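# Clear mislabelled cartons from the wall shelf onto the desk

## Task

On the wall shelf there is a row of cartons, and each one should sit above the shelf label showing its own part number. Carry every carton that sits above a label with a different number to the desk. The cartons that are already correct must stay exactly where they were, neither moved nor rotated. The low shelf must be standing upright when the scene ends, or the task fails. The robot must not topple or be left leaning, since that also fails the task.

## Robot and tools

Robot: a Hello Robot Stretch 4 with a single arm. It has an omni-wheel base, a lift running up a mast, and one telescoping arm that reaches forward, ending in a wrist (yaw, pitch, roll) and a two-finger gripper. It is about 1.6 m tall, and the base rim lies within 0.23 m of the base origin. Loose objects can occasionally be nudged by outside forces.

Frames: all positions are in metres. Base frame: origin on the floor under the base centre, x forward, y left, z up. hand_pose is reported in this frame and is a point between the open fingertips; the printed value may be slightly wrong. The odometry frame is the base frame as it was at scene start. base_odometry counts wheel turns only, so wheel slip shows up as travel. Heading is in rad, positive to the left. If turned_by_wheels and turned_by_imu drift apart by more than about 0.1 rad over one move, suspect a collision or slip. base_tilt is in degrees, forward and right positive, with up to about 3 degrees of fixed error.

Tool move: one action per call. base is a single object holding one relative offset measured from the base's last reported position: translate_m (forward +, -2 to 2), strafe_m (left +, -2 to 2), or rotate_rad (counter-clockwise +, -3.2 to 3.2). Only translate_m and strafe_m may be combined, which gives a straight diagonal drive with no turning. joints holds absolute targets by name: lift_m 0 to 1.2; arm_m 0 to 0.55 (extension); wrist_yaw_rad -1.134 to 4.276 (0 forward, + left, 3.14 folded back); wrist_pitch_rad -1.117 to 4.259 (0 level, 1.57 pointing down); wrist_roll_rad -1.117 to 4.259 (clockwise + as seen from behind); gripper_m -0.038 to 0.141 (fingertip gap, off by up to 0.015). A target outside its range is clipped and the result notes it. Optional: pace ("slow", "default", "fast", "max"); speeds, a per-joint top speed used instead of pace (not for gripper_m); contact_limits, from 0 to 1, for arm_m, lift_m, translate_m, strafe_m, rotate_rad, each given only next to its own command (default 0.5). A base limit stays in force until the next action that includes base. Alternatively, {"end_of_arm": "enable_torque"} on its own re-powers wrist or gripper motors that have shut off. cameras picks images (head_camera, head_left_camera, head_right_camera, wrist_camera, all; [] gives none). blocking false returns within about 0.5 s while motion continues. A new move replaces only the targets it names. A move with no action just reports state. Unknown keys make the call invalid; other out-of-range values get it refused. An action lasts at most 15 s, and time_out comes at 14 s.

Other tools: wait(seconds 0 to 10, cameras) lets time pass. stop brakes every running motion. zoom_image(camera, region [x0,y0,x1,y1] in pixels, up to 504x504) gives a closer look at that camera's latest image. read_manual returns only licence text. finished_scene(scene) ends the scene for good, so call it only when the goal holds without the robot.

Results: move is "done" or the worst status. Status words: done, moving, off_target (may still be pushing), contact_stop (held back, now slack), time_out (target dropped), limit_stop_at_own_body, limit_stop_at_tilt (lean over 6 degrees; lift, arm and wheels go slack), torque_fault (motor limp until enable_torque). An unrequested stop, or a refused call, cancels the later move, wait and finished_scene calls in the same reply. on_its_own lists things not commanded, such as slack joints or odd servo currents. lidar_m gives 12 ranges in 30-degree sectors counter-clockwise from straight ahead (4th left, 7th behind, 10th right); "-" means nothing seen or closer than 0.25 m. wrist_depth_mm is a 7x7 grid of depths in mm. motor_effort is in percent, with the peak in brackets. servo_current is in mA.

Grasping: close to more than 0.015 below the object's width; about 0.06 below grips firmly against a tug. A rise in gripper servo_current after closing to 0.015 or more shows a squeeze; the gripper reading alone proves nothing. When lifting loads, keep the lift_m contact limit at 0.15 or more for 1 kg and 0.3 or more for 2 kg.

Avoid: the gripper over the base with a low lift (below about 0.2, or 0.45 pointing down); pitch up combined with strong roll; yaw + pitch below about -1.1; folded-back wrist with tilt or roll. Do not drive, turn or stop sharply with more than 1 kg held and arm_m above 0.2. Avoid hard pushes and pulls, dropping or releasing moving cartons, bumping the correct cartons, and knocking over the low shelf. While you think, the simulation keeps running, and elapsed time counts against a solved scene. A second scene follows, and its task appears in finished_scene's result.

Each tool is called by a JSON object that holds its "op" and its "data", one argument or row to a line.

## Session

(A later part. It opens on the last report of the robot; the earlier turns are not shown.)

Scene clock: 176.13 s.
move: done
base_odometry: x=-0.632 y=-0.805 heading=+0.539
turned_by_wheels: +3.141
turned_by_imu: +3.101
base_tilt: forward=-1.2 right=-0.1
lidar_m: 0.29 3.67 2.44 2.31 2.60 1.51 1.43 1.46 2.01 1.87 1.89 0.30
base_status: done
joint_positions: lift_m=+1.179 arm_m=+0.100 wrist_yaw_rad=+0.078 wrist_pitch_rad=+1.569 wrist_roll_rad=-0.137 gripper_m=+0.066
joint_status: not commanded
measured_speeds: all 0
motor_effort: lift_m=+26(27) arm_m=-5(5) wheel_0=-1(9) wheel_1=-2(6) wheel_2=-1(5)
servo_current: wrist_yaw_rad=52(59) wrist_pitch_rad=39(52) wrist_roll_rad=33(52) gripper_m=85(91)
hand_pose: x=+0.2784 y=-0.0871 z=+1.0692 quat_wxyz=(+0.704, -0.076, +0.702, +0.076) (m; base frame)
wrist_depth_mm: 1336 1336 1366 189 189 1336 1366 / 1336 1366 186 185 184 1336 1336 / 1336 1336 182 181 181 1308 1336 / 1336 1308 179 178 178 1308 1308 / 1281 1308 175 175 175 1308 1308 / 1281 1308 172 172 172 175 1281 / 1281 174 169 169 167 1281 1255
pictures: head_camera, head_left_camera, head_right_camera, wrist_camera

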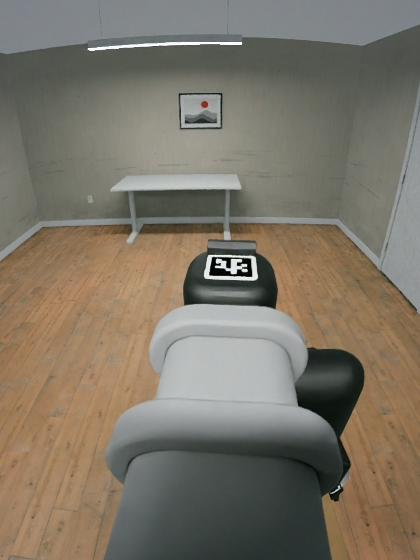

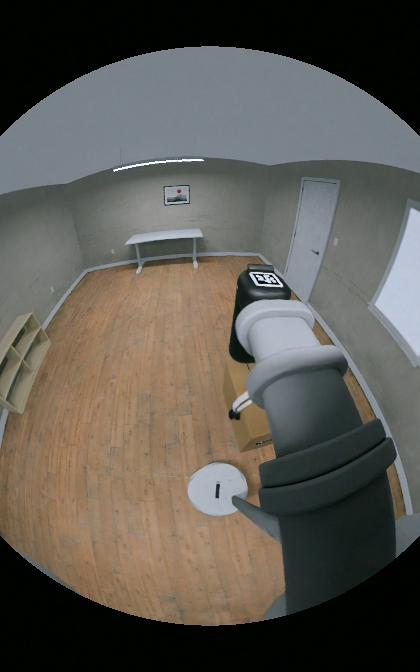

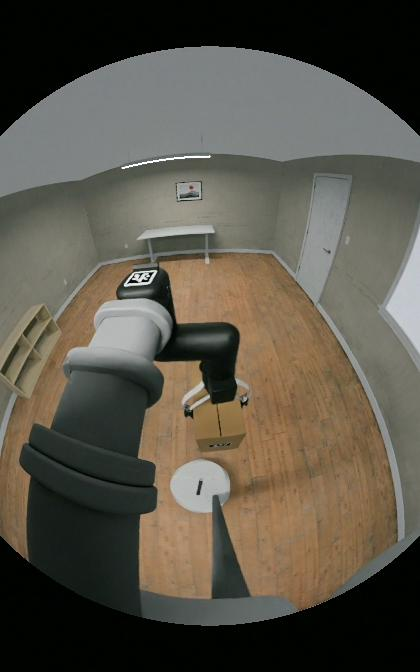

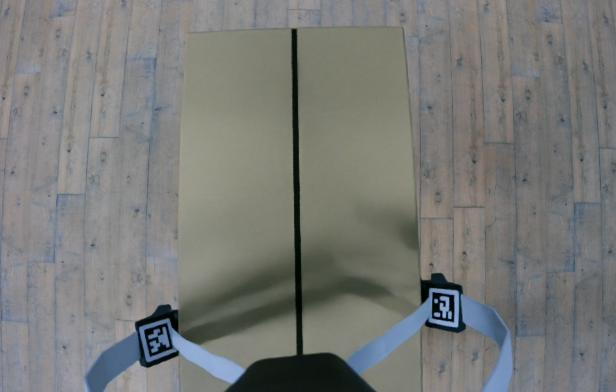

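{"op": "move", "data": {
  "base": {"rotate_rad": 0.04},
  "cameras": []
}}

{"op": "move", "data": {
  "base": {"translate_m": 1.8, "strafe_m": 0.19},
  "cameras": ["head_camera","wrist_camera","head_left_camera"]
}}

Scene clock: 186.43 s.
move: done
base_odometry: x=-0.632 y=-0.805 heading=+0.579
turned_by_wheels: +0.040
turned_by_imu: +0.038
base_tilt: forward=-1.0 right=-0.1
lidar_m: 0.25 3.72 2.38 2.35 2.51 1.53 1.45 1.75 2.03 1.86 1.94 0.25
base_status: done
joint_positions: lift_m=+1.179 arm_m=+0.100 wrist_yaw_rad=+0.078 wrist_pitch_rad=+1.569 wrist_roll_rad=-0.137 gripper_m=+0.066
joint_status: not commanded
measured_speeds: all 0
motor_effort: lift_m=+26(27) arm_m=-5(5) wheel_0=-1(11) wheel_1=+0(5) wheel_2=-1(3)
servo_current: wrist_yaw_rad=33(59) wrist_pitch_rad=39(52) wrist_roll_rad=33(46) gripper_m=72(91)
hand_pose: x=+0.2784 y=-0.0871 z=+1.0692 quat_wxyz=(+0.704, -0.076, +0.702, +0.076) (m; base frame)
wrist_depth_mm: 1366 1336 1336 189 189 1336 1366 / 1336 1366 186 185 185 1336 1336 / 1336 1336 182 181 181 1336 1336 / 1308 1308 179 178 177 1308 1281 / 1281 1308 176 175 175 1308 1308 / 1281 1281 172 172 172 175 1281 / 1281 173 169 169 167 1281 1281
pictures: none
No camera images: "cameras" was empty.

Scene clock: 193.93 s.
move: done
base_odometry: x=+0.770 y=+0.339 heading=+0.579
turned_by_wheels: +0.000
turned_by_imu: -0.006
base_tilt: forward=-1.0 right=-0.1
lidar_m: 0.25 1.83 2.64 2.11 2.20 3.45 3.62 3.03 2.15 2.02 2.04 0.38
base_status: done
joint_positions: lift_m=+1.179 arm_m=+0.100 wrist_yaw_rad=+0.078 wrist_pitch_rad=+1.569 wrist_roll_rad=-0.137 gripper_m=+0.066
joint_status: not commanded
measured_speeds: all 0
motor_effort: lift_m=+26(27) arm_m=-4(5) wheel_0=-1(10) wheel_1=-1(6) wheel_2=+1(10)
servo_current: wrist_yaw_rad=52(65) wrist_pitch_rad=46(52) wrist_roll_rad=39(52) gripper_m=72(98)
hand_pose: x=+0.2783 y=-0.0871 z=+1.0693 quat_wxyz=(+0.704, -0.076, +0.702, +0.076) (m; base frame)
wrist_depth_mm: 1336 1366 1366 188 189 1336 1336 / 1366 1336 185 185 184 1336 1336 / 1308 1336 182 181 181 1308 1336 / 1308 1308 178 178 178 1308 1281 / 1308 1308 175 175 175 1308 1308 / 1281 1281 172 172 171 174 1281 / 1308 174 169 169 167 1281 1281
pictures: head_camera, head_left_camera, wrist_camera

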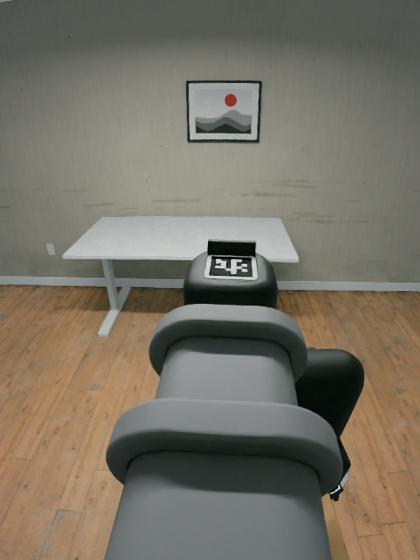

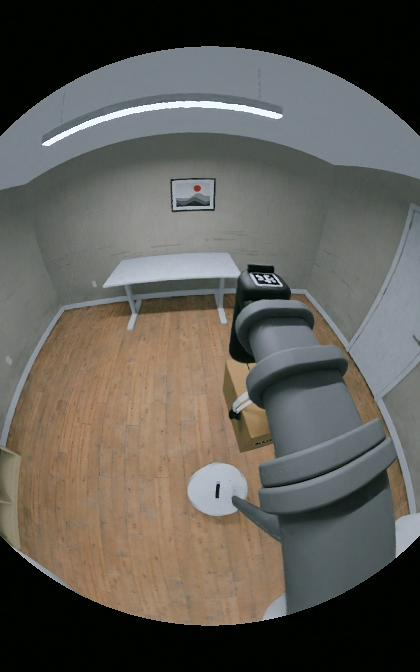

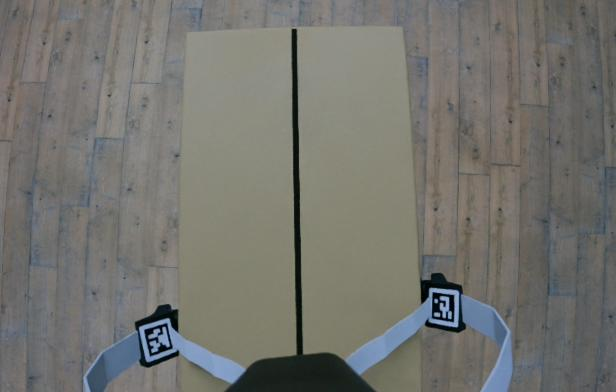

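{"op": "move", "data": {
  "base": {"translate_m": 1.2},
  "cameras": []
}}

{"op": "move", "data": {
  "joints": {"arm_m": 0.45},
  "pace": "slow"
}}

Scene clock: 209.87 s.
move: done
base_odometry: x=+1.775 y=+0.995 heading=+0.579
turned_by_wheels: +0.000
turned_by_imu: -0.005
base_tilt: forward=-1.1 right=+0.1
lidar_m: 0.25 0.61 0.86 2.55 2.47 3.11 - 2.95 2.02 1.96 2.06 0.28
base_status: done
joint_positions: lift_m=+1.179 arm_m=+0.100 wrist_yaw_rad=+0.078 wrist_pitch_rad=+1.569 wrist_roll_rad=-0.137 gripper_m=+0.066
joint_status: not commanded
measured_speeds: all 0
motor_effort: lift_m=+26(27) arm_m=-4(5) wheel_0=+0(10) wheel_1=+1(5) wheel_2=-1(9)
servo_current: wrist_yaw_rad=33(65) wrist_pitch_rad=46(52) wrist_roll_rad=39(52) gripper_m=72(91)
hand_pose: x=+0.2783 y=-0.0871 z=+1.0693 quat_wxyz=(+0.704, -0.076, +0.702, +0.076) (m; base frame)
wrist_depth_mm: - - 188 187 187 - 1366 / 1366 1366 185 185 184 1336 1366 / 1336 1308 182 181 181 1336 1336 / 1336 1308 178 178 178 1308 1308 / 1281 1308 175 175 175 1255 1308 / 1281 1308 172 172 172 175 1308 / 1281 174 169 169 167 1281 1255
pictures: none
No camera images: "cameras" was empty.

Scene clock: 214.63 s.
move: done
base_odometry: x=+1.775 y=+0.995 heading=+0.579
turned_by_wheels: +0.000
turned_by_imu: -0.002
base_tilt: forward=-1.1 right=-0.1
lidar_m: 0.50 0.61 0.83 2.55 2.48 3.09 - 2.97 2.04 1.94 2.04 0.52
base_status: not commanded
joint_positions: lift_m=+1.179 arm_m=+0.450 wrist_yaw_rad=+0.078 wrist_pitch_rad=+1.569 wrist_roll_rad=-0.137 gripper_m=+0.066
joint_status: all done
measured_speeds: all 0
motor_effort: lift_m=+26(26) arm_m=+5(7) wheel_0=+0(0) wheel_1=+0(1) wheel_2=-1(2)
servo_current: wrist_yaw_rad=26(65) wrist_pitch_rad=33(52) wrist_roll_rad=39(52) gripper_m=78(91)
hand_pose: x=+0.6282 y=-0.0871 z=+1.0693 quat_wxyz=(+0.704, -0.076, +0.702, +0.076) (m; base frame)
wrist_depth_mm: - - 188 188 188 - - / - - 186 185 185 1308 1336 / - - 183 181 181 1336 1308 / - - 179 178 178 1308 1308 / 1308 1281 175 175 175 1281 1281 / 1281 1308 172 172 172 175 1281 / 1281 173 169 169 167 1281 1255
pictures: head_camera, head_left_camera, head_right_camera, wrist_camera

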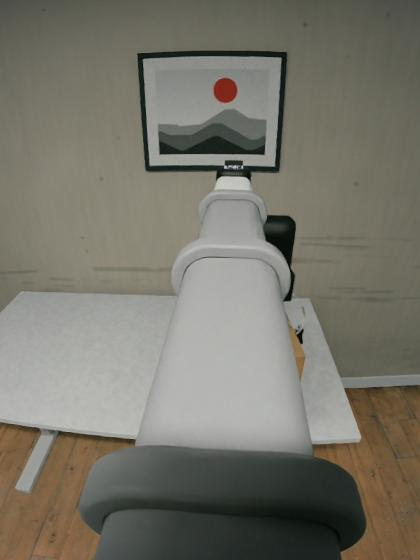

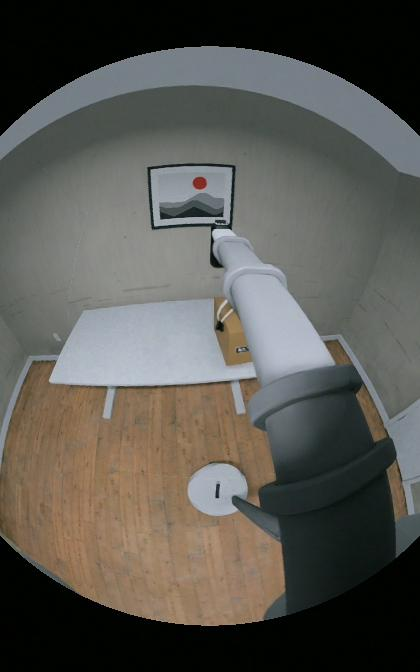

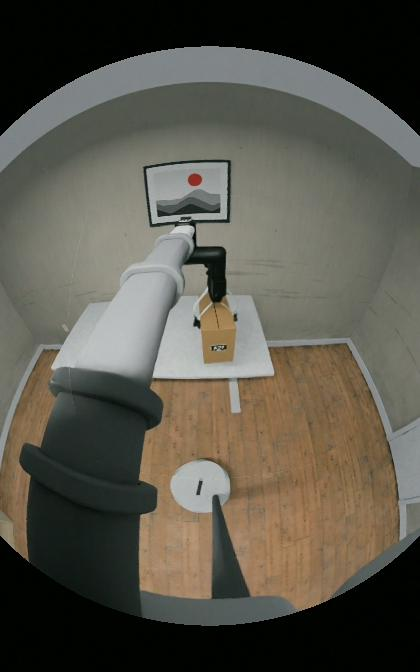

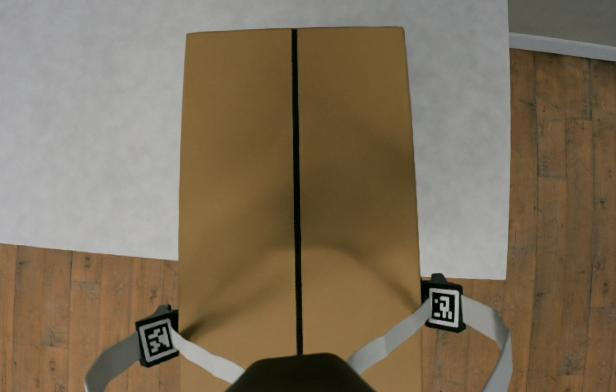

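{"op": "move", "data": {
  "joints": {"arm_m": 0.53},
  "base": {"translate_m": 0.05},
  "pace": "slow",
  "cameras": []
}}

{"op": "move", "data": {
  "joints": {"lift_m": 0.96},
  "pace": "slow",
  "contact_limits": {"lift_m": 0.15},
  "cameras": ["head_right_camera","wrist_camera","head_left_camera"]
}}

{"op": "zoom_image", "data": {
  "camera": "head_right_camera",
  "region": [120, 260, 300, 420]
}}

Scene clock: 233.93 s.
move: done
base_odometry: x=+1.816 y=+1.023 heading=+0.579
turned_by_wheels: +0.000
turned_by_imu: -0.002
base_tilt: forward=-1.1 right=+0.0
lidar_m: 0.53 0.55 0.73 2.56 2.50 3.12 - 2.93 2.06 1.97 1.94 0.58
base_status: done
joint_positions: lift_m=+1.179 arm_m=+0.530 wrist_yaw_rad=+0.078 wrist_pitch_rad=+1.569 wrist_roll_rad=-0.137 gripper_m=+0.066
joint_status: all done
measured_speeds: all 0
motor_effort: lift_m=+26(26) arm_m=+5(7) wheel_0=+2(7) wheel_1=+2(4) wheel_2=+0(6)
servo_current: wrist_yaw_rad=52(65) wrist_pitch_rad=46(52) wrist_roll_rad=39(52) gripper_m=85(98)
hand_pose: x=+0.7082 y=-0.0871 z=+1.0693 quat_wxyz=(+0.704, -0.076, +0.702, +0.076) (m; base frame)
wrist_depth_mm: - - 188 187 188 - - / - - 186 185 185 - 1308 / - - 182 181 181 1336 1308 / - - 178 178 178 1281 1336 / - - 175 175 175 1308 1281 / - - 172 172 172 174 1281 / 1281 173 169 169 167 1255 1281
pictures: none
No camera images: "cameras" was empty.

Scene clock: 236.43 s.
move: done
base_odometry: x=+1.816 y=+1.023 heading=+0.579
turned_by_wheels: +0.000
turned_by_imu: -0.001
base_tilt: forward=-1.0 right=-0.1
lidar_m: 0.53 0.57 0.77 2.55 2.48 3.13 - 2.96 2.05 1.99 1.94 0.54
base_status: not commanded
joint_positions: lift_m=+0.960 arm_m=+0.530 wrist_yaw_rad=+0.078 wrist_pitch_rad=+1.569 wrist_roll_rad=-0.137 gripper_m=+0.066
joint_status: all done
measured_speeds: all 0
motor_effort: lift_m=+16(25) arm_m=+5(5) wheel_0=+2(2) wheel_1=+2(3) wheel_2=+0(1)
servo_current: wrist_yaw_rad=52(59) wrist_pitch_rad=39(52) wrist_roll_rad=33(52) gripper_m=72(91)
contact_limits: lift_m 0.15
hand_pose: x=+0.7082 y=-0.0871 z=+0.8501 quat_wxyz=(+0.704, -0.076, +0.702, +0.076) (m; base frame)
wrist_depth_mm: - - 182 181 181 - - / - - 180 179 180 - - / - - 178 177 178 - - / - - 176 176 175 - - / - - 173 173 173 - - / - - 171 171 171 171 - / - 164 169 169 168 - -
pictures: head_left_camera, head_right_camera, wrist_camera

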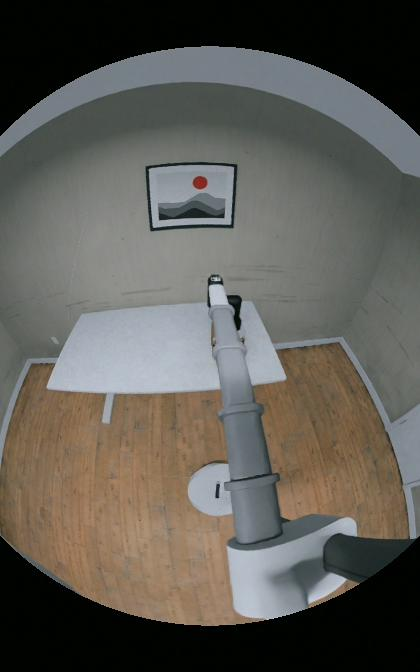

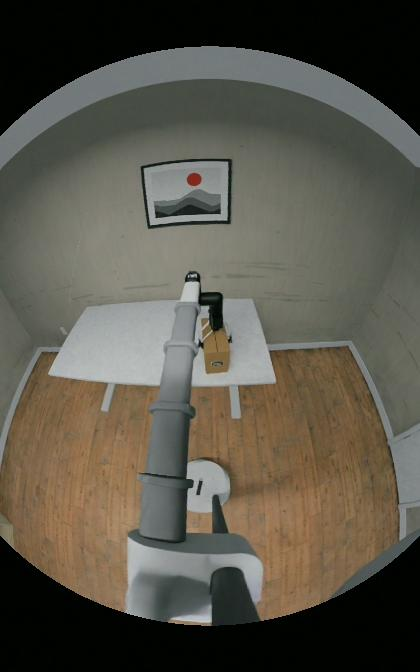

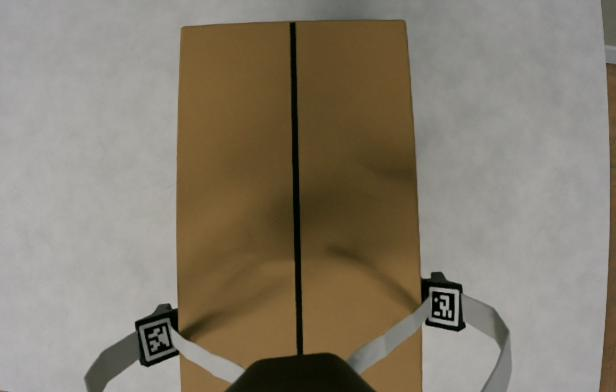

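Scaled by 2.800 from the camera's 420x672 image, which has a finer 600x960 frame.

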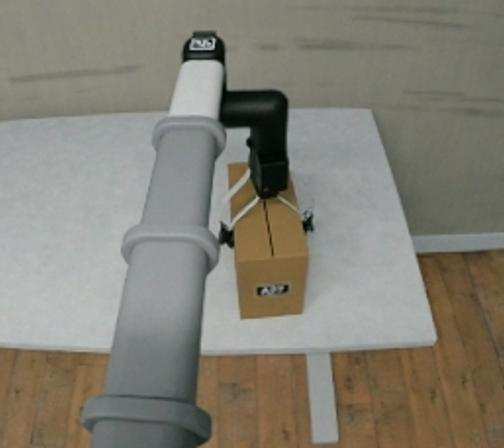

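{"op": "move", "data": {
  "joints": {"lift_m": 0.957},
  "contact_limits": {"lift_m": 0.1},
  "cameras": []
}}

{"op": "move", "data": {
  "joints": {"gripper_m": 0.133},
  "cameras": ["wrist_camera"]
}}

{"op": "move", "data": {
  "joints": {"lift_m": 1.1},
  "pace": "slow",
  "cameras": ["wrist_camera"]
}}

Scene clock: 242.40 s.
move: done
base_odometry: x=+1.816 y=+1.023 heading=+0.579
turned_by_wheels: +0.000
turned_by_imu: -0.001
base_tilt: forward=-1.0 right=+0.0
lidar_m: 0.51 0.57 0.74 2.53 2.50 3.12 - 2.95 2.04 1.94 2.01 0.57
base_status: not commanded
joint_positions: lift_m=+0.957 arm_m=+0.530 wrist_yaw_rad=+0.078 wrist_pitch_rad=+1.569 wrist_roll_rad=-0.137 gripper_m=+0.066
joint_status: all done
measured_speeds: all 0
motor_effort: lift_m=+16(16) arm_m=+5(5) wheel_0=+2(2) wheel_1=+2(2) wheel_2=+0(1)
servo_current: wrist_yaw_rad=46(46) wrist_pitch_rad=39(46) wrist_roll_rad=33(46) gripper_m=78(85)
contact_limits: lift_m 0.1
hand_pose: x=+0.7082 y=-0.0871 z=+0.8471 quat_wxyz=(+0.704, -0.076, +0.702, +0.076) (m; base frame)
wrist_depth_mm: - - 179 179 179 - - / - - 178 177 178 - - / - - 176 176 176 - - / - - 174 174 174 - - / - - 173 173 172 - - / - - 171 171 171 171 - / - 170 169 169 169 - -
pictures: none
No camera images: "cameras" was empty.

Scene clock: 244.03 s.
move: done
base_odometry: x=+1.816 y=+1.023 heading=+0.578
turned_by_wheels: -0.001
turned_by_imu: -0.001
base_tilt: forward=-1.1 right=+0.0
lidar_m: 0.53 0.57 0.75 2.54 2.51 3.11 - 2.96 2.09 1.96 1.96 0.56
base_status: not commanded
joint_positions: lift_m=+0.958 arm_m=+0.530 wrist_yaw_rad=+0.078 wrist_pitch_rad=+1.571 wrist_roll_rad=-0.137 gripper_m=+0.133
joint_status: all done
measured_speeds: all 0
motor_effort: lift_m=+11(17) arm_m=+5(5) wheel_0=-3(3) wheel_1=+0(3) wheel_2=-3(3)
servo_current: wrist_yaw_rad=33(52) wrist_pitch_rad=46(52) wrist_roll_rad=33(46) gripper_m=39(85)
contact_limits: lift_m 0.1
hand_pose: x=+0.7075 y=-0.0872 z=+0.8475 quat_wxyz=(+0.703, -0.076, +0.703, +0.076) (m; base frame)
wrist_depth_mm: - - 187 188 188 - - / - - 186 186 186 - - / - - 185 183 185 - - / - - 182 182 182 - - / - - 180 180 180 - - / - - 179 179 178 186 - / - - 176 177 176 - -
pictures: wrist_camera

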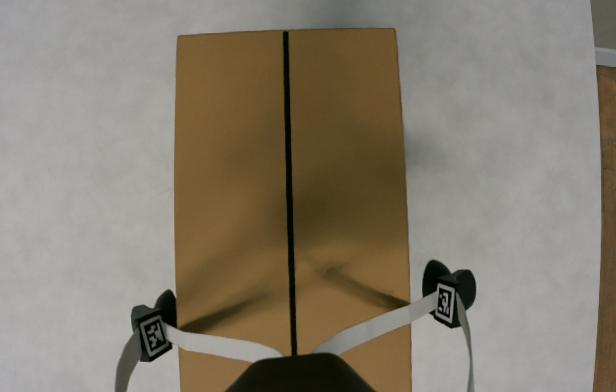

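Scene clock: 246.03 s.
move: done
base_odometry: x=+1.816 y=+1.023 heading=+0.579
turned_by_wheels: +0.001
turned_by_imu: +0.000
base_tilt: forward=-1.0 right=+0.1
lidar_m: 0.52 0.55 0.76 2.52 2.48 3.06 - 2.93 2.07 1.94 1.99 0.57
base_status: not commanded
joint_positions: lift_m=+1.100 arm_m=+0.530 wrist_yaw_rad=+0.078 wrist_pitch_rad=+1.571 wrist_roll_rad=-0.137 gripper_m=+0.133
joint_status: all done
measured_speeds: all 0
motor_effort: lift_m=+24(27) arm_m=+5(5) wheel_0=+0(3) wheel_1=+0(1) wheel_2=+0(3)
servo_current: wrist_yaw_rad=39(59) wrist_pitch_rad=39(52) wrist_roll_rad=39(59) gripper_m=33(46)
hand_pose: x=+0.7076 y=-0.0872 z=+0.9895 quat_wxyz=(+0.703, -0.076, +0.703, +0.076) (m; base frame)
wrist_depth_mm: - - - - - - - / - - - - - - 1255 / - - 322 320 - - 1255 / - - - 319 - - 1229 / - - 315 315 315 - 1229 / - - 310 312 191 209 1205 / - 1182 309 137 - - 1205
pictures: wrist_camera

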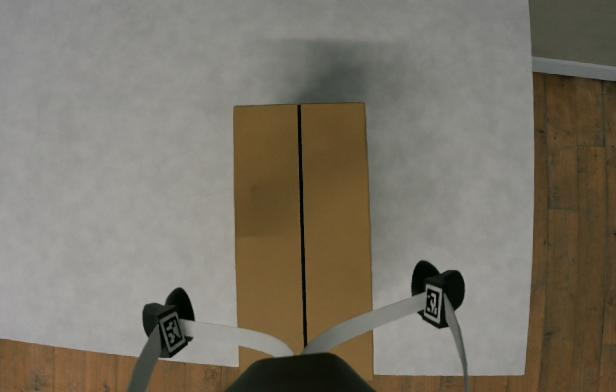

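{"op": "move", "data": {
  "base": {"translate_m": -1.8, "strafe_m": 0.122},
  "pace": "fast",
  "cameras": []
}}

{"op": "move", "data": {
  "base": {"translate_m": -1.25},
  "joints": {"arm_m": 0.1},
  "pace": "fast",
  "cameras": []
}}

{"op": "move", "data": {
  "base": {"rotate_rad": 3.18},
  "cameras": []
}}

{"op": "move", "data": {
  "base": {"translate_m": 0.7},
  "joints": {"arm_m": 0.4},
  "cameras": ["head_camera","wrist_camera"]
}}

Scene clock: 273.17 s.
move: done
base_odometry: x=+0.243 y=+0.140 heading=+0.579
turned_by_wheels: +0.000
turned_by_imu: -0.001
base_tilt: forward=-1.1 right=+0.0
lidar_m: 2.33 2.43 2.48 1.97 2.05 3.11 2.94 3.03 2.23 2.16 2.23 3.02
base_status: done
joint_positions: lift_m=+1.100 arm_m=+0.530 wrist_yaw_rad=+0.078 wrist_pitch_rad=+1.571 wrist_roll_rad=-0.137 gripper_m=+0.133
joint_status: not commanded
measured_speeds: all 0
motor_effort: lift_m=+23(24) arm_m=+4(5) wheel_0=+0(10) wheel_1=-1(5) wheel_2=+1(9)
servo_current: wrist_yaw_rad=33(72) wrist_pitch_rad=46(52) wrist_roll_rad=39(52) gripper_m=26(46)
hand_pose: x=+0.7076 y=-0.0872 z=+0.9895 quat_wxyz=(+0.703, -0.076, +0.703, +0.076) (m; base frame)
wrist_depth_mm: 1281 1255 1281 1281 1255 1281 1255 / 1281 1255 1255 1255 1255 1255 1255 / 1255 1255 1229 1255 1229 1229 1255 / 1229 1255 1205 1229 1229 1229 1205 / 1205 1205 1229 1229 1229 1205 1229 / 1205 1205 1205 1205 1205 1205 1182 / 1205 1182 1182 146 1205 1182 1205
pictures: none
No camera images: "cameras" was empty.

Scene clock: 278.43 s.
move: done
base_odometry: x=-0.803 y=-0.544 heading=+0.579
turned_by_wheels: +0.000
turned_by_imu: +0.000
base_tilt: forward=-1.2 right=+0.1
lidar_m: 3.57 3.41 2.04 2.01 2.40 1.81 1.45 1.47 2.33 2.21 2.25 3.04
base_status: done
joint_positions: lift_m=+1.100 arm_m=+0.100 wrist_yaw_rad=+0.078 wrist_pitch_rad=+1.571 wrist_roll_rad=-0.137 gripper_m=+0.133
joint_status: all done
measured_speeds: all 0
motor_effort: lift_m=+23(23) arm_m=-5(7) wheel_0=-1(11) wheel_1=-1(6) wheel_2=-1(10)
servo_current: wrist_yaw_rad=59(65) wrist_pitch_rad=52(52) wrist_roll_rad=39(59) gripper_m=26(46)
hand_pose: x=+0.2777 y=-0.0872 z=+0.9895 quat_wxyz=(+0.703, -0.076, +0.703, +0.076) (m; base frame)
wrist_depth_mm: 1281 1255 1281 1255 1255 1281 1255 / 1255 1255 1255 1255 1255 1255 1255 / 1229 1255 1255 1229 1255 1229 1229 / 1229 1229 1229 1229 1229 1229 1229 / 1229 1229 1229 1229 1229 1205 1229 / 1205 1205 991 991 1205 1205 1205 / 1229 1205 991 146 1205 1205 1182
pictures: none
No camera images: "cameras" was empty.

Scene clock: 282.17 s.
move: done
base_odometry: x=-0.803 y=-0.544 heading=-2.525
turned_by_wheels: +3.180
turned_by_imu: +3.139
base_tilt: forward=-1.1 right=-0.1
lidar_m: 1.40 1.50 2.31 2.21 2.27 3.18 - 3.27 2.02 2.28 2.36 1.74
base_status: done
joint_positions: lift_m=+1.100 arm_m=+0.100 wrist_yaw_rad=+0.078 wrist_pitch_rad=+1.571 wrist_roll_rad=-0.137 gripper_m=+0.133
joint_status: not commanded
measured_speeds: all 0
motor_effort: lift_m=+19(23) arm_m=-5(5) wheel_0=-1(9) wheel_1=-2(6) wheel_2=-1(6)
servo_current: wrist_yaw_rad=39(65) wrist_pitch_rad=39(52) wrist_roll_rad=26(52) gripper_m=33(46)
hand_pose: x=+0.2777 y=-0.0872 z=+0.9898 quat_wxyz=(+0.703, -0.076, +0.703, +0.076) (m; base frame)
wrist_depth_mm: 1281 1281 1281 1255 1281 1281 1255 / 1281 1281 1255 1281 1255 1255 1281 / 1255 1255 1255 1229 1255 1229 1229 / 1229 1229 1229 1205 1229 1255 1229 / 1229 1229 1229 1205 1205 1229 1229 / 1205 1229 991 991 1229 1205 1229 / 1229 1182 976 146 1205 1205 1205
pictures: none
No camera images: "cameras" was empty.

Scene clock: 286.00 s.
move: done
base_odometry: x=-1.374 y=-0.949 heading=-2.525
turned_by_wheels: +0.000
turned_by_imu: -0.002
base_tilt: forward=-1.1 right=-0.1
lidar_m: 0.71 0.73 1.41 2.23 2.32 3.20 - 2.76 2.30 2.31 1.41 0.75
base_status: done
joint_positions: lift_m=+1.100 arm_m=+0.400 wrist_yaw_rad=+0.078 wrist_pitch_rad=+1.571 wrist_roll_rad=-0.137 gripper_m=+0.133
joint_status: all done
measured_speeds: all 0
motor_effort: lift_m=+20(20) arm_m=+5(6) wheel_0=+1(10) wheel_1=+1(6) wheel_2=+2(10)
servo_current: wrist_yaw_rad=26(59) wrist_pitch_rad=39(52) wrist_roll_rad=33(52) gripper_m=39(39)
hand_pose: x=+0.5776 y=-0.0872 z=+0.9898 quat_wxyz=(+0.703, -0.076, +0.703, +0.076) (m; base frame)
wrist_depth_mm: - - - 314 315 314 - / - 488 - 314 342 310 310 / 1255 1255 1255 521 455 382 1255 / 1229 1255 1229 1229 1229 1255 1229 / 1229 1205 1229 1205 1205 1229 1205 / 1205 1205 1205 1205 1182 1205 1205 / 1205 1205 1042 146 1205 1182 1205
pictures: head_camera, wrist_camera

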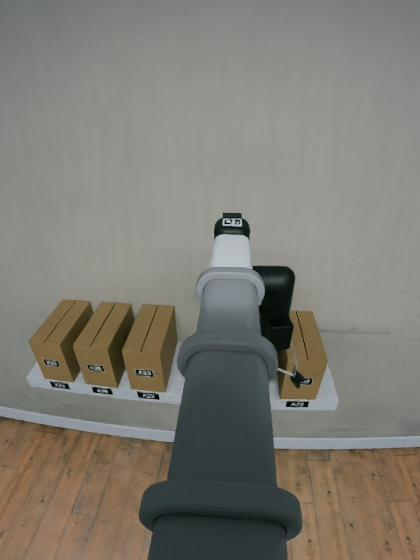

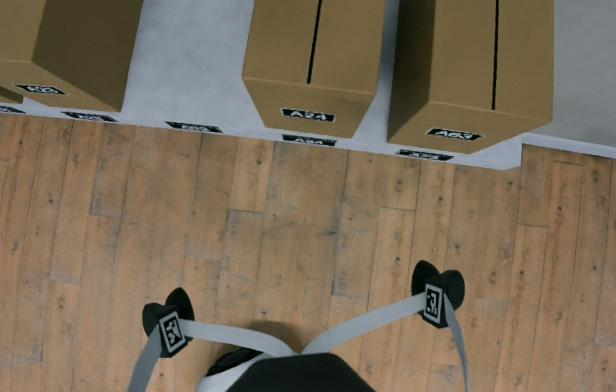

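{"op": "move", "data": {
  "base": {"rotate_rad": -0.104},
  "pace": "slow",
  "cameras": []
}}

{"op": "move", "data": {
  "base": {"strafe_m": -0.10, "translate_m": 0.15},
  "pace": "slow",
  "cameras": ["head_camera","wrist_camera"]
}}

Scene clock: 297.57 s.
move: done
base_odometry: x=-1.374 y=-0.949 heading=-2.629
turned_by_wheels: -0.104
turned_by_imu: -0.104
base_tilt: forward=-1.1 right=+0.0
lidar_m: 0.71 0.72 0.96 2.23 2.27 2.93 - 3.08 2.32 2.28 1.58 0.78
base_status: done
joint_positions: lift_m=+1.100 arm_m=+0.400 wrist_yaw_rad=+0.078 wrist_pitch_rad=+1.571 wrist_roll_rad=-0.137 gripper_m=+0.133
joint_status: not commanded
measured_speeds: all 0
motor_effort: lift_m=+20(20) arm_m=+5(5) wheel_0=+0(6) wheel_1=+0(4) wheel_2=+0(4)
servo_current: wrist_yaw_rad=46(59) wrist_pitch_rad=39(52) wrist_roll_rad=46(46) gripper_m=39(39)
hand_pose: x=+0.5776 y=-0.0872 z=+0.9898 quat_wxyz=(+0.703, -0.076, +0.703, +0.076) (m; base frame)
wrist_depth_mm: - - 315 314 314 315 - / 496 - 338 404 327 312 - / 1229 1255 1229 1229 1229 1229 1229 / 1229 1255 1229 1229 1229 1229 1229 / 1205 1205 1229 1229 1205 1229 1229 / 1205 1205 1205 1205 1229 1205 1205 / 1205 1205 1042 146 1182 1205 1182
pictures: none
No camera images: "cameras" was empty.

Scene clock: 300.53 s.
move: done
base_odometry: x=-1.554 y=-0.935 heading=-2.629
turned_by_wheels: +0.000
turned_by_imu: -0.002
base_tilt: forward=-1.1 right=-0.1
lidar_m: 0.59 0.59 0.78 2.35 2.40 3.07 - 2.93 2.32 2.20 1.35 0.62
base_status: done
joint_positions: lift_m=+1.100 arm_m=+0.400 wrist_yaw_rad=+0.078 wrist_pitch_rad=+1.571 wrist_roll_rad=-0.137 gripper_m=+0.133
joint_status: not commanded
measured_speeds: all 0
motor_effort: lift_m=+20(20) arm_m=+4(5) wheel_0=+1(8) wheel_1=-2(4) wheel_2=+0(6)
servo_current: wrist_yaw_rad=20(65) wrist_pitch_rad=52(52) wrist_roll_rad=39(52) gripper_m=26(46)
hand_pose: x=+0.5776 y=-0.0872 z=+0.9898 quat_wxyz=(+0.703, -0.076, +0.703, +0.076) (m; base frame)
wrist_depth_mm: - 315 315 314 - - - / 310 312 314 310 - - - / 309 310 309 309 - - - / 306 306 307 306 1205 1229 1229 / 1229 1229 1229 1205 1205 1229 1205 / 1205 1205 1229 1205 1205 1205 1205 / 1182 1182 1060 146 1205 1205 1205
pictures: head_camera, wrist_camera

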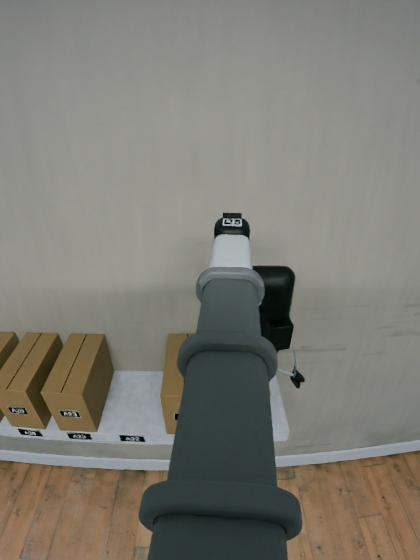

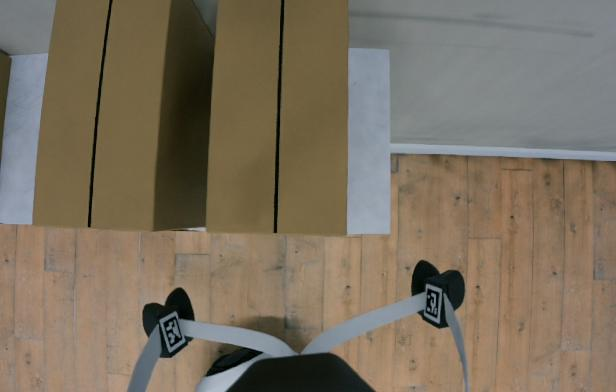

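{"op": "move", "data": {
  "base": {"strafe_m": 0.022, "translate_m": 0.06},
  "joints": {"arm_m": 0.465, "wrist_roll_rad": -0.112},
  "pace": "slow",
  "cameras": []
}}

{"op": "move", "data": {
  "joints": {"lift_m": 1.035},
  "pace": "slow",
  "cameras": ["wrist_camera"]
}}

Scene clock: 308.77 s.
move: done
base_odometry: x=-1.596 y=-0.984 heading=-2.628
turned_by_wheels: +0.000
turned_by_imu: -0.002
base_tilt: forward=-1.1 right=+0.0
lidar_m: 0.51 0.52 0.71 2.28 2.38 3.01 - 2.96 2.35 2.18 1.24 0.56
base_status: done
joint_positions: lift_m=+1.100 arm_m=+0.465 wrist_yaw_rad=+0.078 wrist_pitch_rad=+1.571 wrist_roll_rad=-0.115 gripper_m=+0.133
joint_status: all done
measured_speeds: all 0
motor_effort: lift_m=+20(20) arm_m=+5(6) wheel_0=+1(7) wheel_1=+1(5) wheel_2=+1(6)
servo_current: wrist_yaw_rad=46(65) wrist_pitch_rad=46(46) wrist_roll_rad=33(59) gripper_m=33(39)
hand_pose: x=+0.6425 y=-0.0872 z=+0.9898 quat_wxyz=(+0.704, -0.068, +0.704, +0.068) (m; base frame)
wrist_depth_mm: 209 213 219 222 207 204 - / 282 290 297 300 297 289 285 / 310 309 310 307 - - - / 306 304 306 304 1205 1229 1205 / 303 303 303 303 1205 1229 1229 / 300 300 298 301 191 1205 1205 / 297 297 297 145 1182 1182 1182
pictures: none
No camera images: "cameras" was empty.

Scene clock: 310.20 s.
move: done
base_odometry: x=-1.596 y=-0.984 heading=-2.628
turned_by_wheels: +0.000
turned_by_imu: -0.001
base_tilt: forward=-1.1 right=+0.1
lidar_m: 0.50 0.55 0.71 2.28 2.36 3.00 - 2.96 2.36 2.20 1.24 0.58
base_status: not commanded
joint_positions: lift_m=+1.035 arm_m=+0.465 wrist_yaw_rad=+0.078 wrist_pitch_rad=+1.571 wrist_roll_rad=-0.115 gripper_m=+0.133
joint_status: all done
measured_speeds: all 0
motor_effort: lift_m=+15(18) arm_m=+5(5) wheel_0=+1(1) wheel_1=+1(1) wheel_2=+0(1)
servo_current: wrist_yaw_rad=39(59) wrist_pitch_rad=39(46) wrist_roll_rad=46(52) gripper_m=33(46)
hand_pose: x=+0.6425 y=-0.0872 z=+0.9252 quat_wxyz=(+0.704, -0.068, +0.704, +0.068) (m; base frame)
wrist_depth_mm: 209 213 220 222 208 205 - / 245 246 252 245 274 290 286 / 244 244 244 242 244 - - / 241 247 240 241 421 1160 1160 / 238 245 239 238 418 1160 1160 / 236 236 236 236 191 1160 1138 / 235 235 234 145 1138 1138 1138
pictures: wrist_camera

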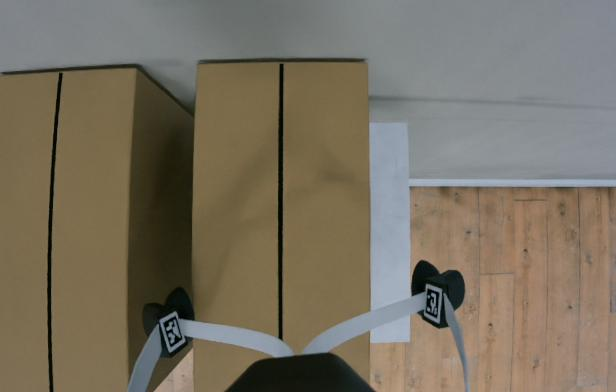

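{"op": "move", "data": {
  "base": {"strafe_m": 0.014},
  "pace": "slow",
  "cameras": ["wrist_camera"]
}}

{"op": "move", "data": {
  "joints": {"lift_m": 0.975},
  "speeds": {"lift_m": 0.05},
  "contact_limits": {"lift_m": 0.2},
  "cameras": ["wrist_camera"]
}}

Scene clock: 315.07 s.
move: done
base_odometry: x=-1.589 y=-0.996 heading=-2.628
turned_by_wheels: +0.000
turned_by_imu: -0.001
base_tilt: forward=-1.1 right=-0.1
lidar_m: 0.49 0.52 0.68 2.27 2.34 2.98 - 2.99 2.38 2.22 1.24 0.55
base_status: done
joint_positions: lift_m=+1.035 arm_m=+0.465 wrist_yaw_rad=+0.078 wrist_pitch_rad=+1.571 wrist_roll_rad=-0.115 gripper_m=+0.133
joint_status: not commanded
measured_speeds: all 0
motor_effort: lift_m=+15(15) arm_m=+5(5) wheel_0=+0(9) wheel_1=+1(5) wheel_2=+0(2)
servo_current: wrist_yaw_rad=39(52) wrist_pitch_rad=39(46) wrist_roll_rad=33(52) gripper_m=39(39)
hand_pose: x=+0.6425 y=-0.0872 z=+0.9252 quat_wxyz=(+0.704, -0.068, +0.704, +0.068) (m; base frame)
wrist_depth_mm: 207 209 216 220 216 202 - / 245 245 251 245 251 286 282 / 243 244 244 242 243 - - / 240 241 241 240 241 1160 1160 / 238 239 239 238 239 1182 1138 / 236 236 236 236 213 1138 1138 / 234 235 234 146 1138 1138 1118
pictures: wrist_camera

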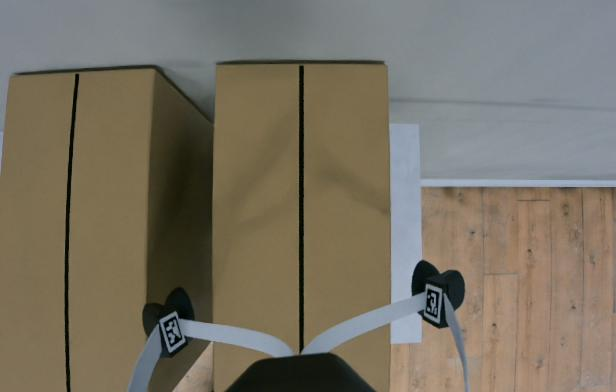

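Scene clock: 316.70 s.
move: done
base_odometry: x=-1.589 y=-0.996 heading=-2.629
turned_by_wheels: +0.000
turned_by_imu: -0.001
base_tilt: forward=-1.0 right=+0.0
lidar_m: 0.52 0.55 0.69 2.28 2.37 3.02 - 2.99 2.36 2.22 1.25 0.54
base_status: not commanded
joint_positions: lift_m=+0.976 arm_m=+0.465 wrist_yaw_rad=+0.078 wrist_pitch_rad=+1.571 wrist_roll_rad=-0.115 gripper_m=+0.133
joint_status: all done
measured_speeds: all 0
motor_effort: lift_m=+8(19) arm_m=+5(5) wheel_0=-2(2) wheel_1=-1(1) wheel_2=-1(1)
servo_current: wrist_yaw_rad=39(59) wrist_pitch_rad=46(52) wrist_roll_rad=46(52) gripper_m=20(46)
contact_limits: lift_m 0.2
hand_pose: x=+0.6425 y=-0.0872 z=+0.8657 quat_wxyz=(+0.704, -0.068, +0.704, +0.068) (m; base frame)
wrist_depth_mm: 190 198 190 190 191 198 - / 189 219 189 189 189 286 283 / 187 223 186 187 186 - - / 185 224 185 185 185 1138 1098 / 183 242 182 183 183 1118 1078 / 180 206 181 181 181 1078 1078 / 179 189 179 179 180 1060 1060
pictures: wrist_camera

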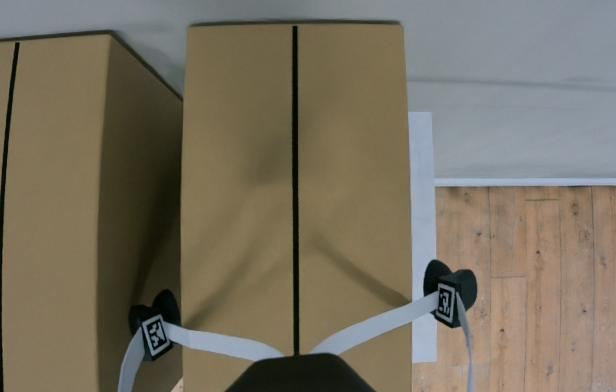

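Straddled. Grip and lift.

{"op": "move", "data": {
  "joints": {"gripper_m": 0.065},
  "cameras": ["wrist_camera"]
}}

{"op": "move", "data": {
  "joints": {"lift_m": 1.18},
  "pace": "slow",
  "cameras": ["wrist_camera"]
}}

{"op": "move", "data": {
  "base": {"translate_m": -0.91},
  "joints": {"arm_m": 0.1},
  "pace": "slow",
  "cameras": ["head_camera","wrist_camera"]
}}

{"op": "move", "data": {
  "base": {"rotate_rad": -3.17},
  "pace": "slow",
  "cameras": ["head_camera","wrist_camera"]
}}

Scene clock: 325.07 s.
move: done
base_odometry: x=-1.589 y=-0.996 heading=-2.628
turned_by_wheels: +0.000
turned_by_imu: -0.001
base_tilt: forward=-1.1 right=+0.0
lidar_m: 0.50 0.54 0.70 2.27 2.37 2.98 - 2.96 2.38 2.22 1.24 0.56
base_status: not commanded
joint_positions: lift_m=+0.975 arm_m=+0.465 wrist_yaw_rad=+0.078 wrist_pitch_rad=+1.571 wrist_roll_rad=-0.115 gripper_m=+0.066
joint_status: all done
measured_speeds: all 0
motor_effort: lift_m=+17(17) arm_m=+5(5) wheel_0=+0(2) wheel_1=+0(1) wheel_2=+1(1)
servo_current: wrist_yaw_rad=46(72) wrist_pitch_rad=46(46) wrist_roll_rad=33(46) gripper_m=85(182)
contact_limits: lift_m 0.2
hand_pose: x=+0.6426 y=-0.0872 z=+0.8650 quat_wxyz=(+0.704, -0.068, +0.704, +0.068) (m; base frame)
wrist_depth_mm: 184 195 183 182 183 208 - / 182 221 181 181 181 303 301 / 181 223 178 178 178 - - / 179 223 176 176 176 1098 1098 / 177 238 174 174 173 1078 1098 / 175 202 172 172 171 175 1078 / 174 173 170 170 168 1078 -
pictures: wrist_camera

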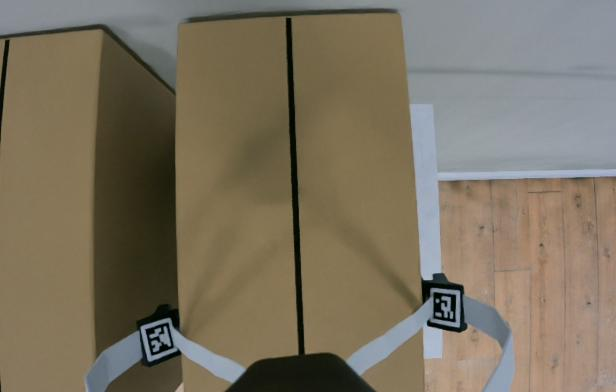

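Scene clock: 327.47 s.
move: done
base_odometry: x=-1.589 y=-0.996 heading=-2.628
turned_by_wheels: +0.000
turned_by_imu: -0.001
base_tilt: forward=-1.0 right=-0.1
lidar_m: 0.51 0.54 0.69 2.29 2.36 2.97 - 2.96 2.36 2.23 1.21 0.58
base_status: not commanded
joint_positions: lift_m=+1.179 arm_m=+0.465 wrist_yaw_rad=+0.078 wrist_pitch_rad=+1.571 wrist_roll_rad=-0.115 gripper_m=+0.066
joint_status: all done
measured_speeds: all 0
motor_effort: lift_m=+26(30) arm_m=+5(5) wheel_0=+0(0) wheel_1=+0(1) wheel_2=+1(1)
servo_current: wrist_yaw_rad=46(65) wrist_pitch_rad=46(46) wrist_roll_rad=33(59) gripper_m=85(91)
hand_pose: x=+0.6426 y=-0.0872 z=+1.0693 quat_wxyz=(+0.704, -0.068, +0.704, +0.068) (m; base frame)
wrist_depth_mm: 202 207 187 186 186 209 - / 272 283 183 183 183 303 301 / - 389 180 179 180 - - / 569 384 177 177 176 1308 1308 / 559 379 174 174 174 1281 1281 / 1281 377 173 172 171 175 1281 / 1308 174 170 170 168 1281 -
pictures: wrist_camera

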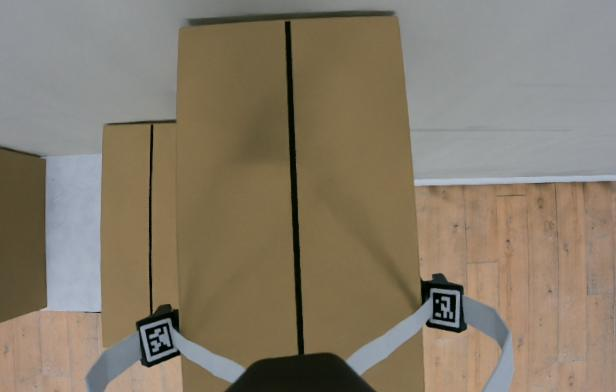

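Scene clock: 337.83 s.
move: done
base_odometry: x=-0.796 y=-0.549 heading=-2.628
turned_by_wheels: +0.000
turned_by_imu: -0.002
base_tilt: forward=-1.1 right=-0.1
lidar_m: 0.25 1.47 2.21 2.20 2.27 2.91 - 3.68 2.08 2.01 2.33 0.25
base_status: done
joint_positions: lift_m=+1.179 arm_m=+0.100 wrist_yaw_rad=+0.078 wrist_pitch_rad=+1.571 wrist_roll_rad=-0.115 gripper_m=+0.066
joint_status: all done
measured_speeds: all 0
motor_effort: lift_m=+26(26) arm_m=-5(7) wheel_0=+0(10) wheel_1=-2(5) wheel_2=+0(5)
servo_current: wrist_yaw_rad=20(72) wrist_pitch_rad=39(52) wrist_roll_rad=39(59) gripper_m=78(91)
hand_pose: x=+0.2777 y=-0.0872 z=+1.0693 quat_wxyz=(+0.704, -0.068, +0.704, +0.068) (m; base frame)
wrist_depth_mm: 1336 1336 186 186 186 1336 1336 / 1336 1336 183 183 182 1336 1336 / 1366 1336 181 180 180 1308 1336 / 1308 1308 178 177 177 1308 1281 / 1281 1308 174 174 174 1308 1281 / 1281 1308 173 172 171 175 1308 / 1255 173 169 170 167 1308 -
pictures: head_camera, wrist_camera

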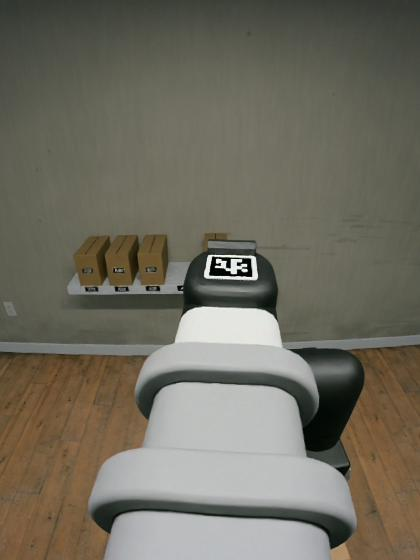

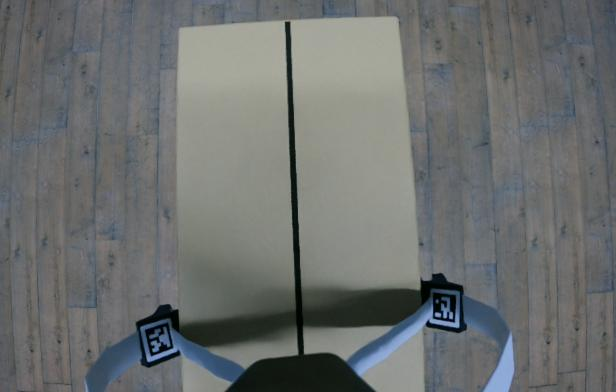

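Scene clock: 342.30 s.
move: done
base_odometry: x=-0.796 y=-0.549 heading=+0.485
turned_by_wheels: -3.170
turned_by_imu: -3.133
base_tilt: forward=-1.2 right=+0.0
lidar_m: 0.25 3.63 2.10 2.05 2.37 1.89 1.49 1.43 2.12 2.19 2.23 0.25
base_status: done
joint_positions: lift_m=+1.179 arm_m=+0.100 wrist_yaw_rad=+0.078 wrist_pitch_rad=+1.571 wrist_roll_rad=-0.115 gripper_m=+0.066
joint_status: not commanded
measured_speeds: all 0
motor_effort: lift_m=+26(26) arm_m=-5(5) wheel_0=+2(11) wheel_1=+1(6) wheel_2=+1(6)
servo_current: wrist_yaw_rad=65(65) wrist_pitch_rad=39(52) wrist_roll_rad=39(59) gripper_m=85(91)
hand_pose: x=+0.2777 y=-0.0872 z=+1.0693 quat_wxyz=(+0.704, -0.068, +0.704, +0.068) (m; base frame)
wrist_depth_mm: 1366 1366 187 186 186 1336 1336 / 1336 1308 183 183 182 1336 1336 / 1336 1336 180 180 179 1308 1308 / 1308 1308 178 177 177 1308 1308 / 1308 1308 175 174 174 1308 1281 / 1308 1281 172 172 171 175 1281 / 1281 175 170 170 167 1281 -
pictures: head_camera, wrist_camera

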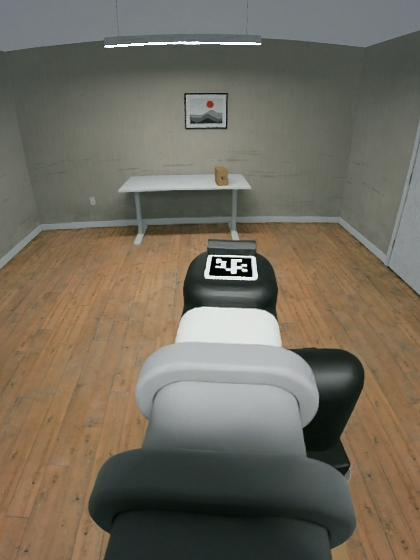

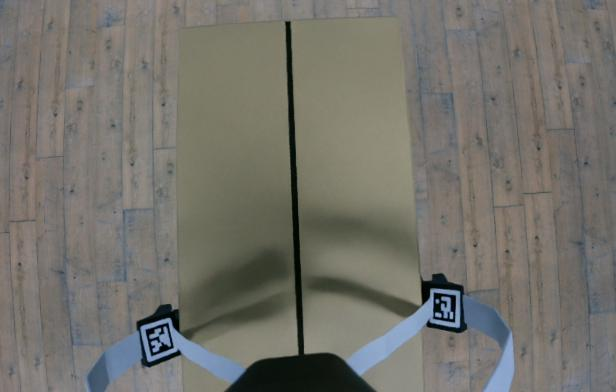

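{"op": "move", "data": {
  "base": {"translate_m": 1.8, "strafe_m": 0.25},
  "cameras": []
}}

{"op": "move", "data": {
  "base": {"translate_m": 1.1},
  "cameras": ["head_camera"]
}}

{"op": "move", "data": {
  "joints": {"arm_m": 0.53},
  "pace": "slow",
  "cameras": ["head_camera","head_right_camera","wrist_camera"]
}}

Scene clock: 356.90 s.
move: done
base_odometry: x=+0.680 y=+0.511 heading=+0.485
turned_by_wheels: +0.000
turned_by_imu: -0.007
base_tilt: forward=-1.1 right=+0.0
lidar_m: 0.25 1.77 2.54 1.91 1.92 2.95 3.78 3.53 2.41 2.24 2.23 0.25
base_status: done
joint_positions: lift_m=+1.179 arm_m=+0.100 wrist_yaw_rad=+0.078 wrist_pitch_rad=+1.571 wrist_roll_rad=-0.115 gripper_m=+0.066
joint_status: not commanded
measured_speeds: all 0
motor_effort: lift_m=+26(26) arm_m=-5(5) wheel_0=+0(9) wheel_1=+1(7) wheel_2=-1(11)
servo_current: wrist_yaw_rad=52(65) wrist_pitch_rad=39(52) wrist_roll_rad=39(52) gripper_m=85(91)
hand_pose: x=+0.2777 y=-0.0872 z=+1.0693 quat_wxyz=(+0.704, -0.068, +0.704, +0.068) (m; base frame)
wrist_depth_mm: 1366 1366 186 186 186 1336 1336 / 1336 1366 183 183 182 1336 1308 / 1336 1308 180 180 179 1336 1308 / 1336 1308 177 177 176 1308 1308 / 1281 1308 174 174 174 1308 1308 / 1308 1308 172 172 172 175 1281 / 1281 173 169 169 168 1255 1281
pictures: none
No camera images: "cameras" was empty.

Scene clock: 362.07 s.
move: done
base_odometry: x=+1.653 y=+1.024 heading=+0.485
turned_by_wheels: +0.000
turned_by_imu: -0.004
base_tilt: forward=-1.1 right=+0.0
lidar_m: 0.26 0.69 0.90 2.45 2.35 2.69 - 3.47 2.29 2.06 2.10 0.25
base_status: done
joint_positions: lift_m=+1.179 arm_m=+0.100 wrist_yaw_rad=+0.078 wrist_pitch_rad=+1.571 wrist_roll_rad=-0.115 gripper_m=+0.066
joint_status: not commanded
measured_speeds: all 0
motor_effort: lift_m=+26(26) arm_m=-4(5) wheel_0=-1(9) wheel_1=+0(6) wheel_2=-1(9)
servo_current: wrist_yaw_rad=26(65) wrist_pitch_rad=39(52) wrist_roll_rad=33(52) gripper_m=78(91)
hand_pose: x=+0.2777 y=-0.0872 z=+1.0693 quat_wxyz=(+0.704, -0.068, +0.704, +0.068) (m; base frame)
wrist_depth_mm: - 1366 186 186 186 1336 1366 / 1366 1366 183 183 182 1336 1336 / 1366 1308 180 180 179 1308 1336 / 1308 1336 177 177 177 1308 1308 / 1308 1308 174 174 174 1308 1308 / 1308 1308 172 172 171 175 1281 / 1281 174 169 170 168 1281 1281
pictures: head_camera

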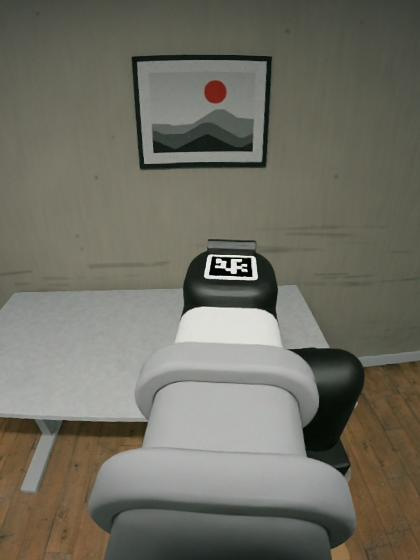

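Scene clock: 367.63 s.
move: done
base_odometry: x=+1.653 y=+1.024 heading=+0.485
turned_by_wheels: +0.000
turned_by_imu: -0.002
base_tilt: forward=-1.1 right=+0.0
lidar_m: 0.58 0.67 0.88 2.46 2.36 2.65 - 3.46 2.25 2.01 2.12 0.72
base_status: not commanded
joint_positions: lift_m=+1.179 arm_m=+0.530 wrist_yaw_rad=+0.078 wrist_pitch_rad=+1.571 wrist_roll_rad=-0.115 gripper_m=+0.066
joint_status: all done
measured_speeds: all 0
motor_effort: lift_m=+26(26) arm_m=+5(7) wheel_0=-1(1) wheel_1=+1(2) wheel_2=-1(2)
servo_current: wrist_yaw_rad=33(59) wrist_pitch_rad=46(52) wrist_roll_rad=20(46) gripper_m=78(91)
hand_pose: x=+0.7075 y=-0.0872 z=+1.0693 quat_wxyz=(+0.704, -0.068, +0.704, +0.068) (m; base frame)
wrist_depth_mm: - - 186 186 185 1366 1366 / - - 183 183 182 1336 1336 / - - 181 180 180 585 1336 / - - 178 177 177 - 1281 / - - 175 174 175 1281 1281 / 1281 1281 172 172 171 175 1281 / 1281 174 170 170 168 1281 -
pictures: head_camera, head_right_camera, wrist_camera

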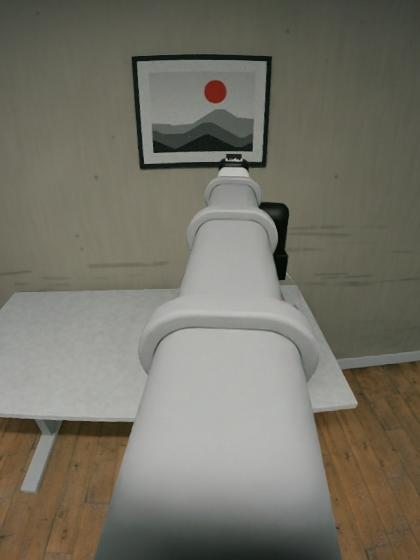

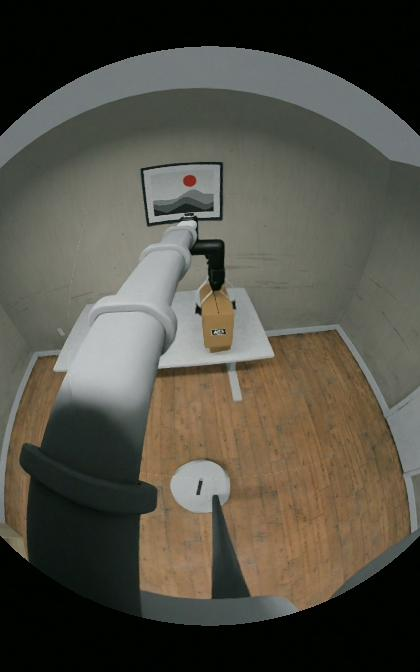

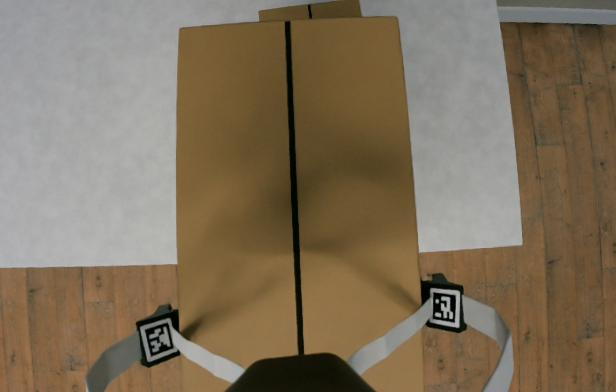

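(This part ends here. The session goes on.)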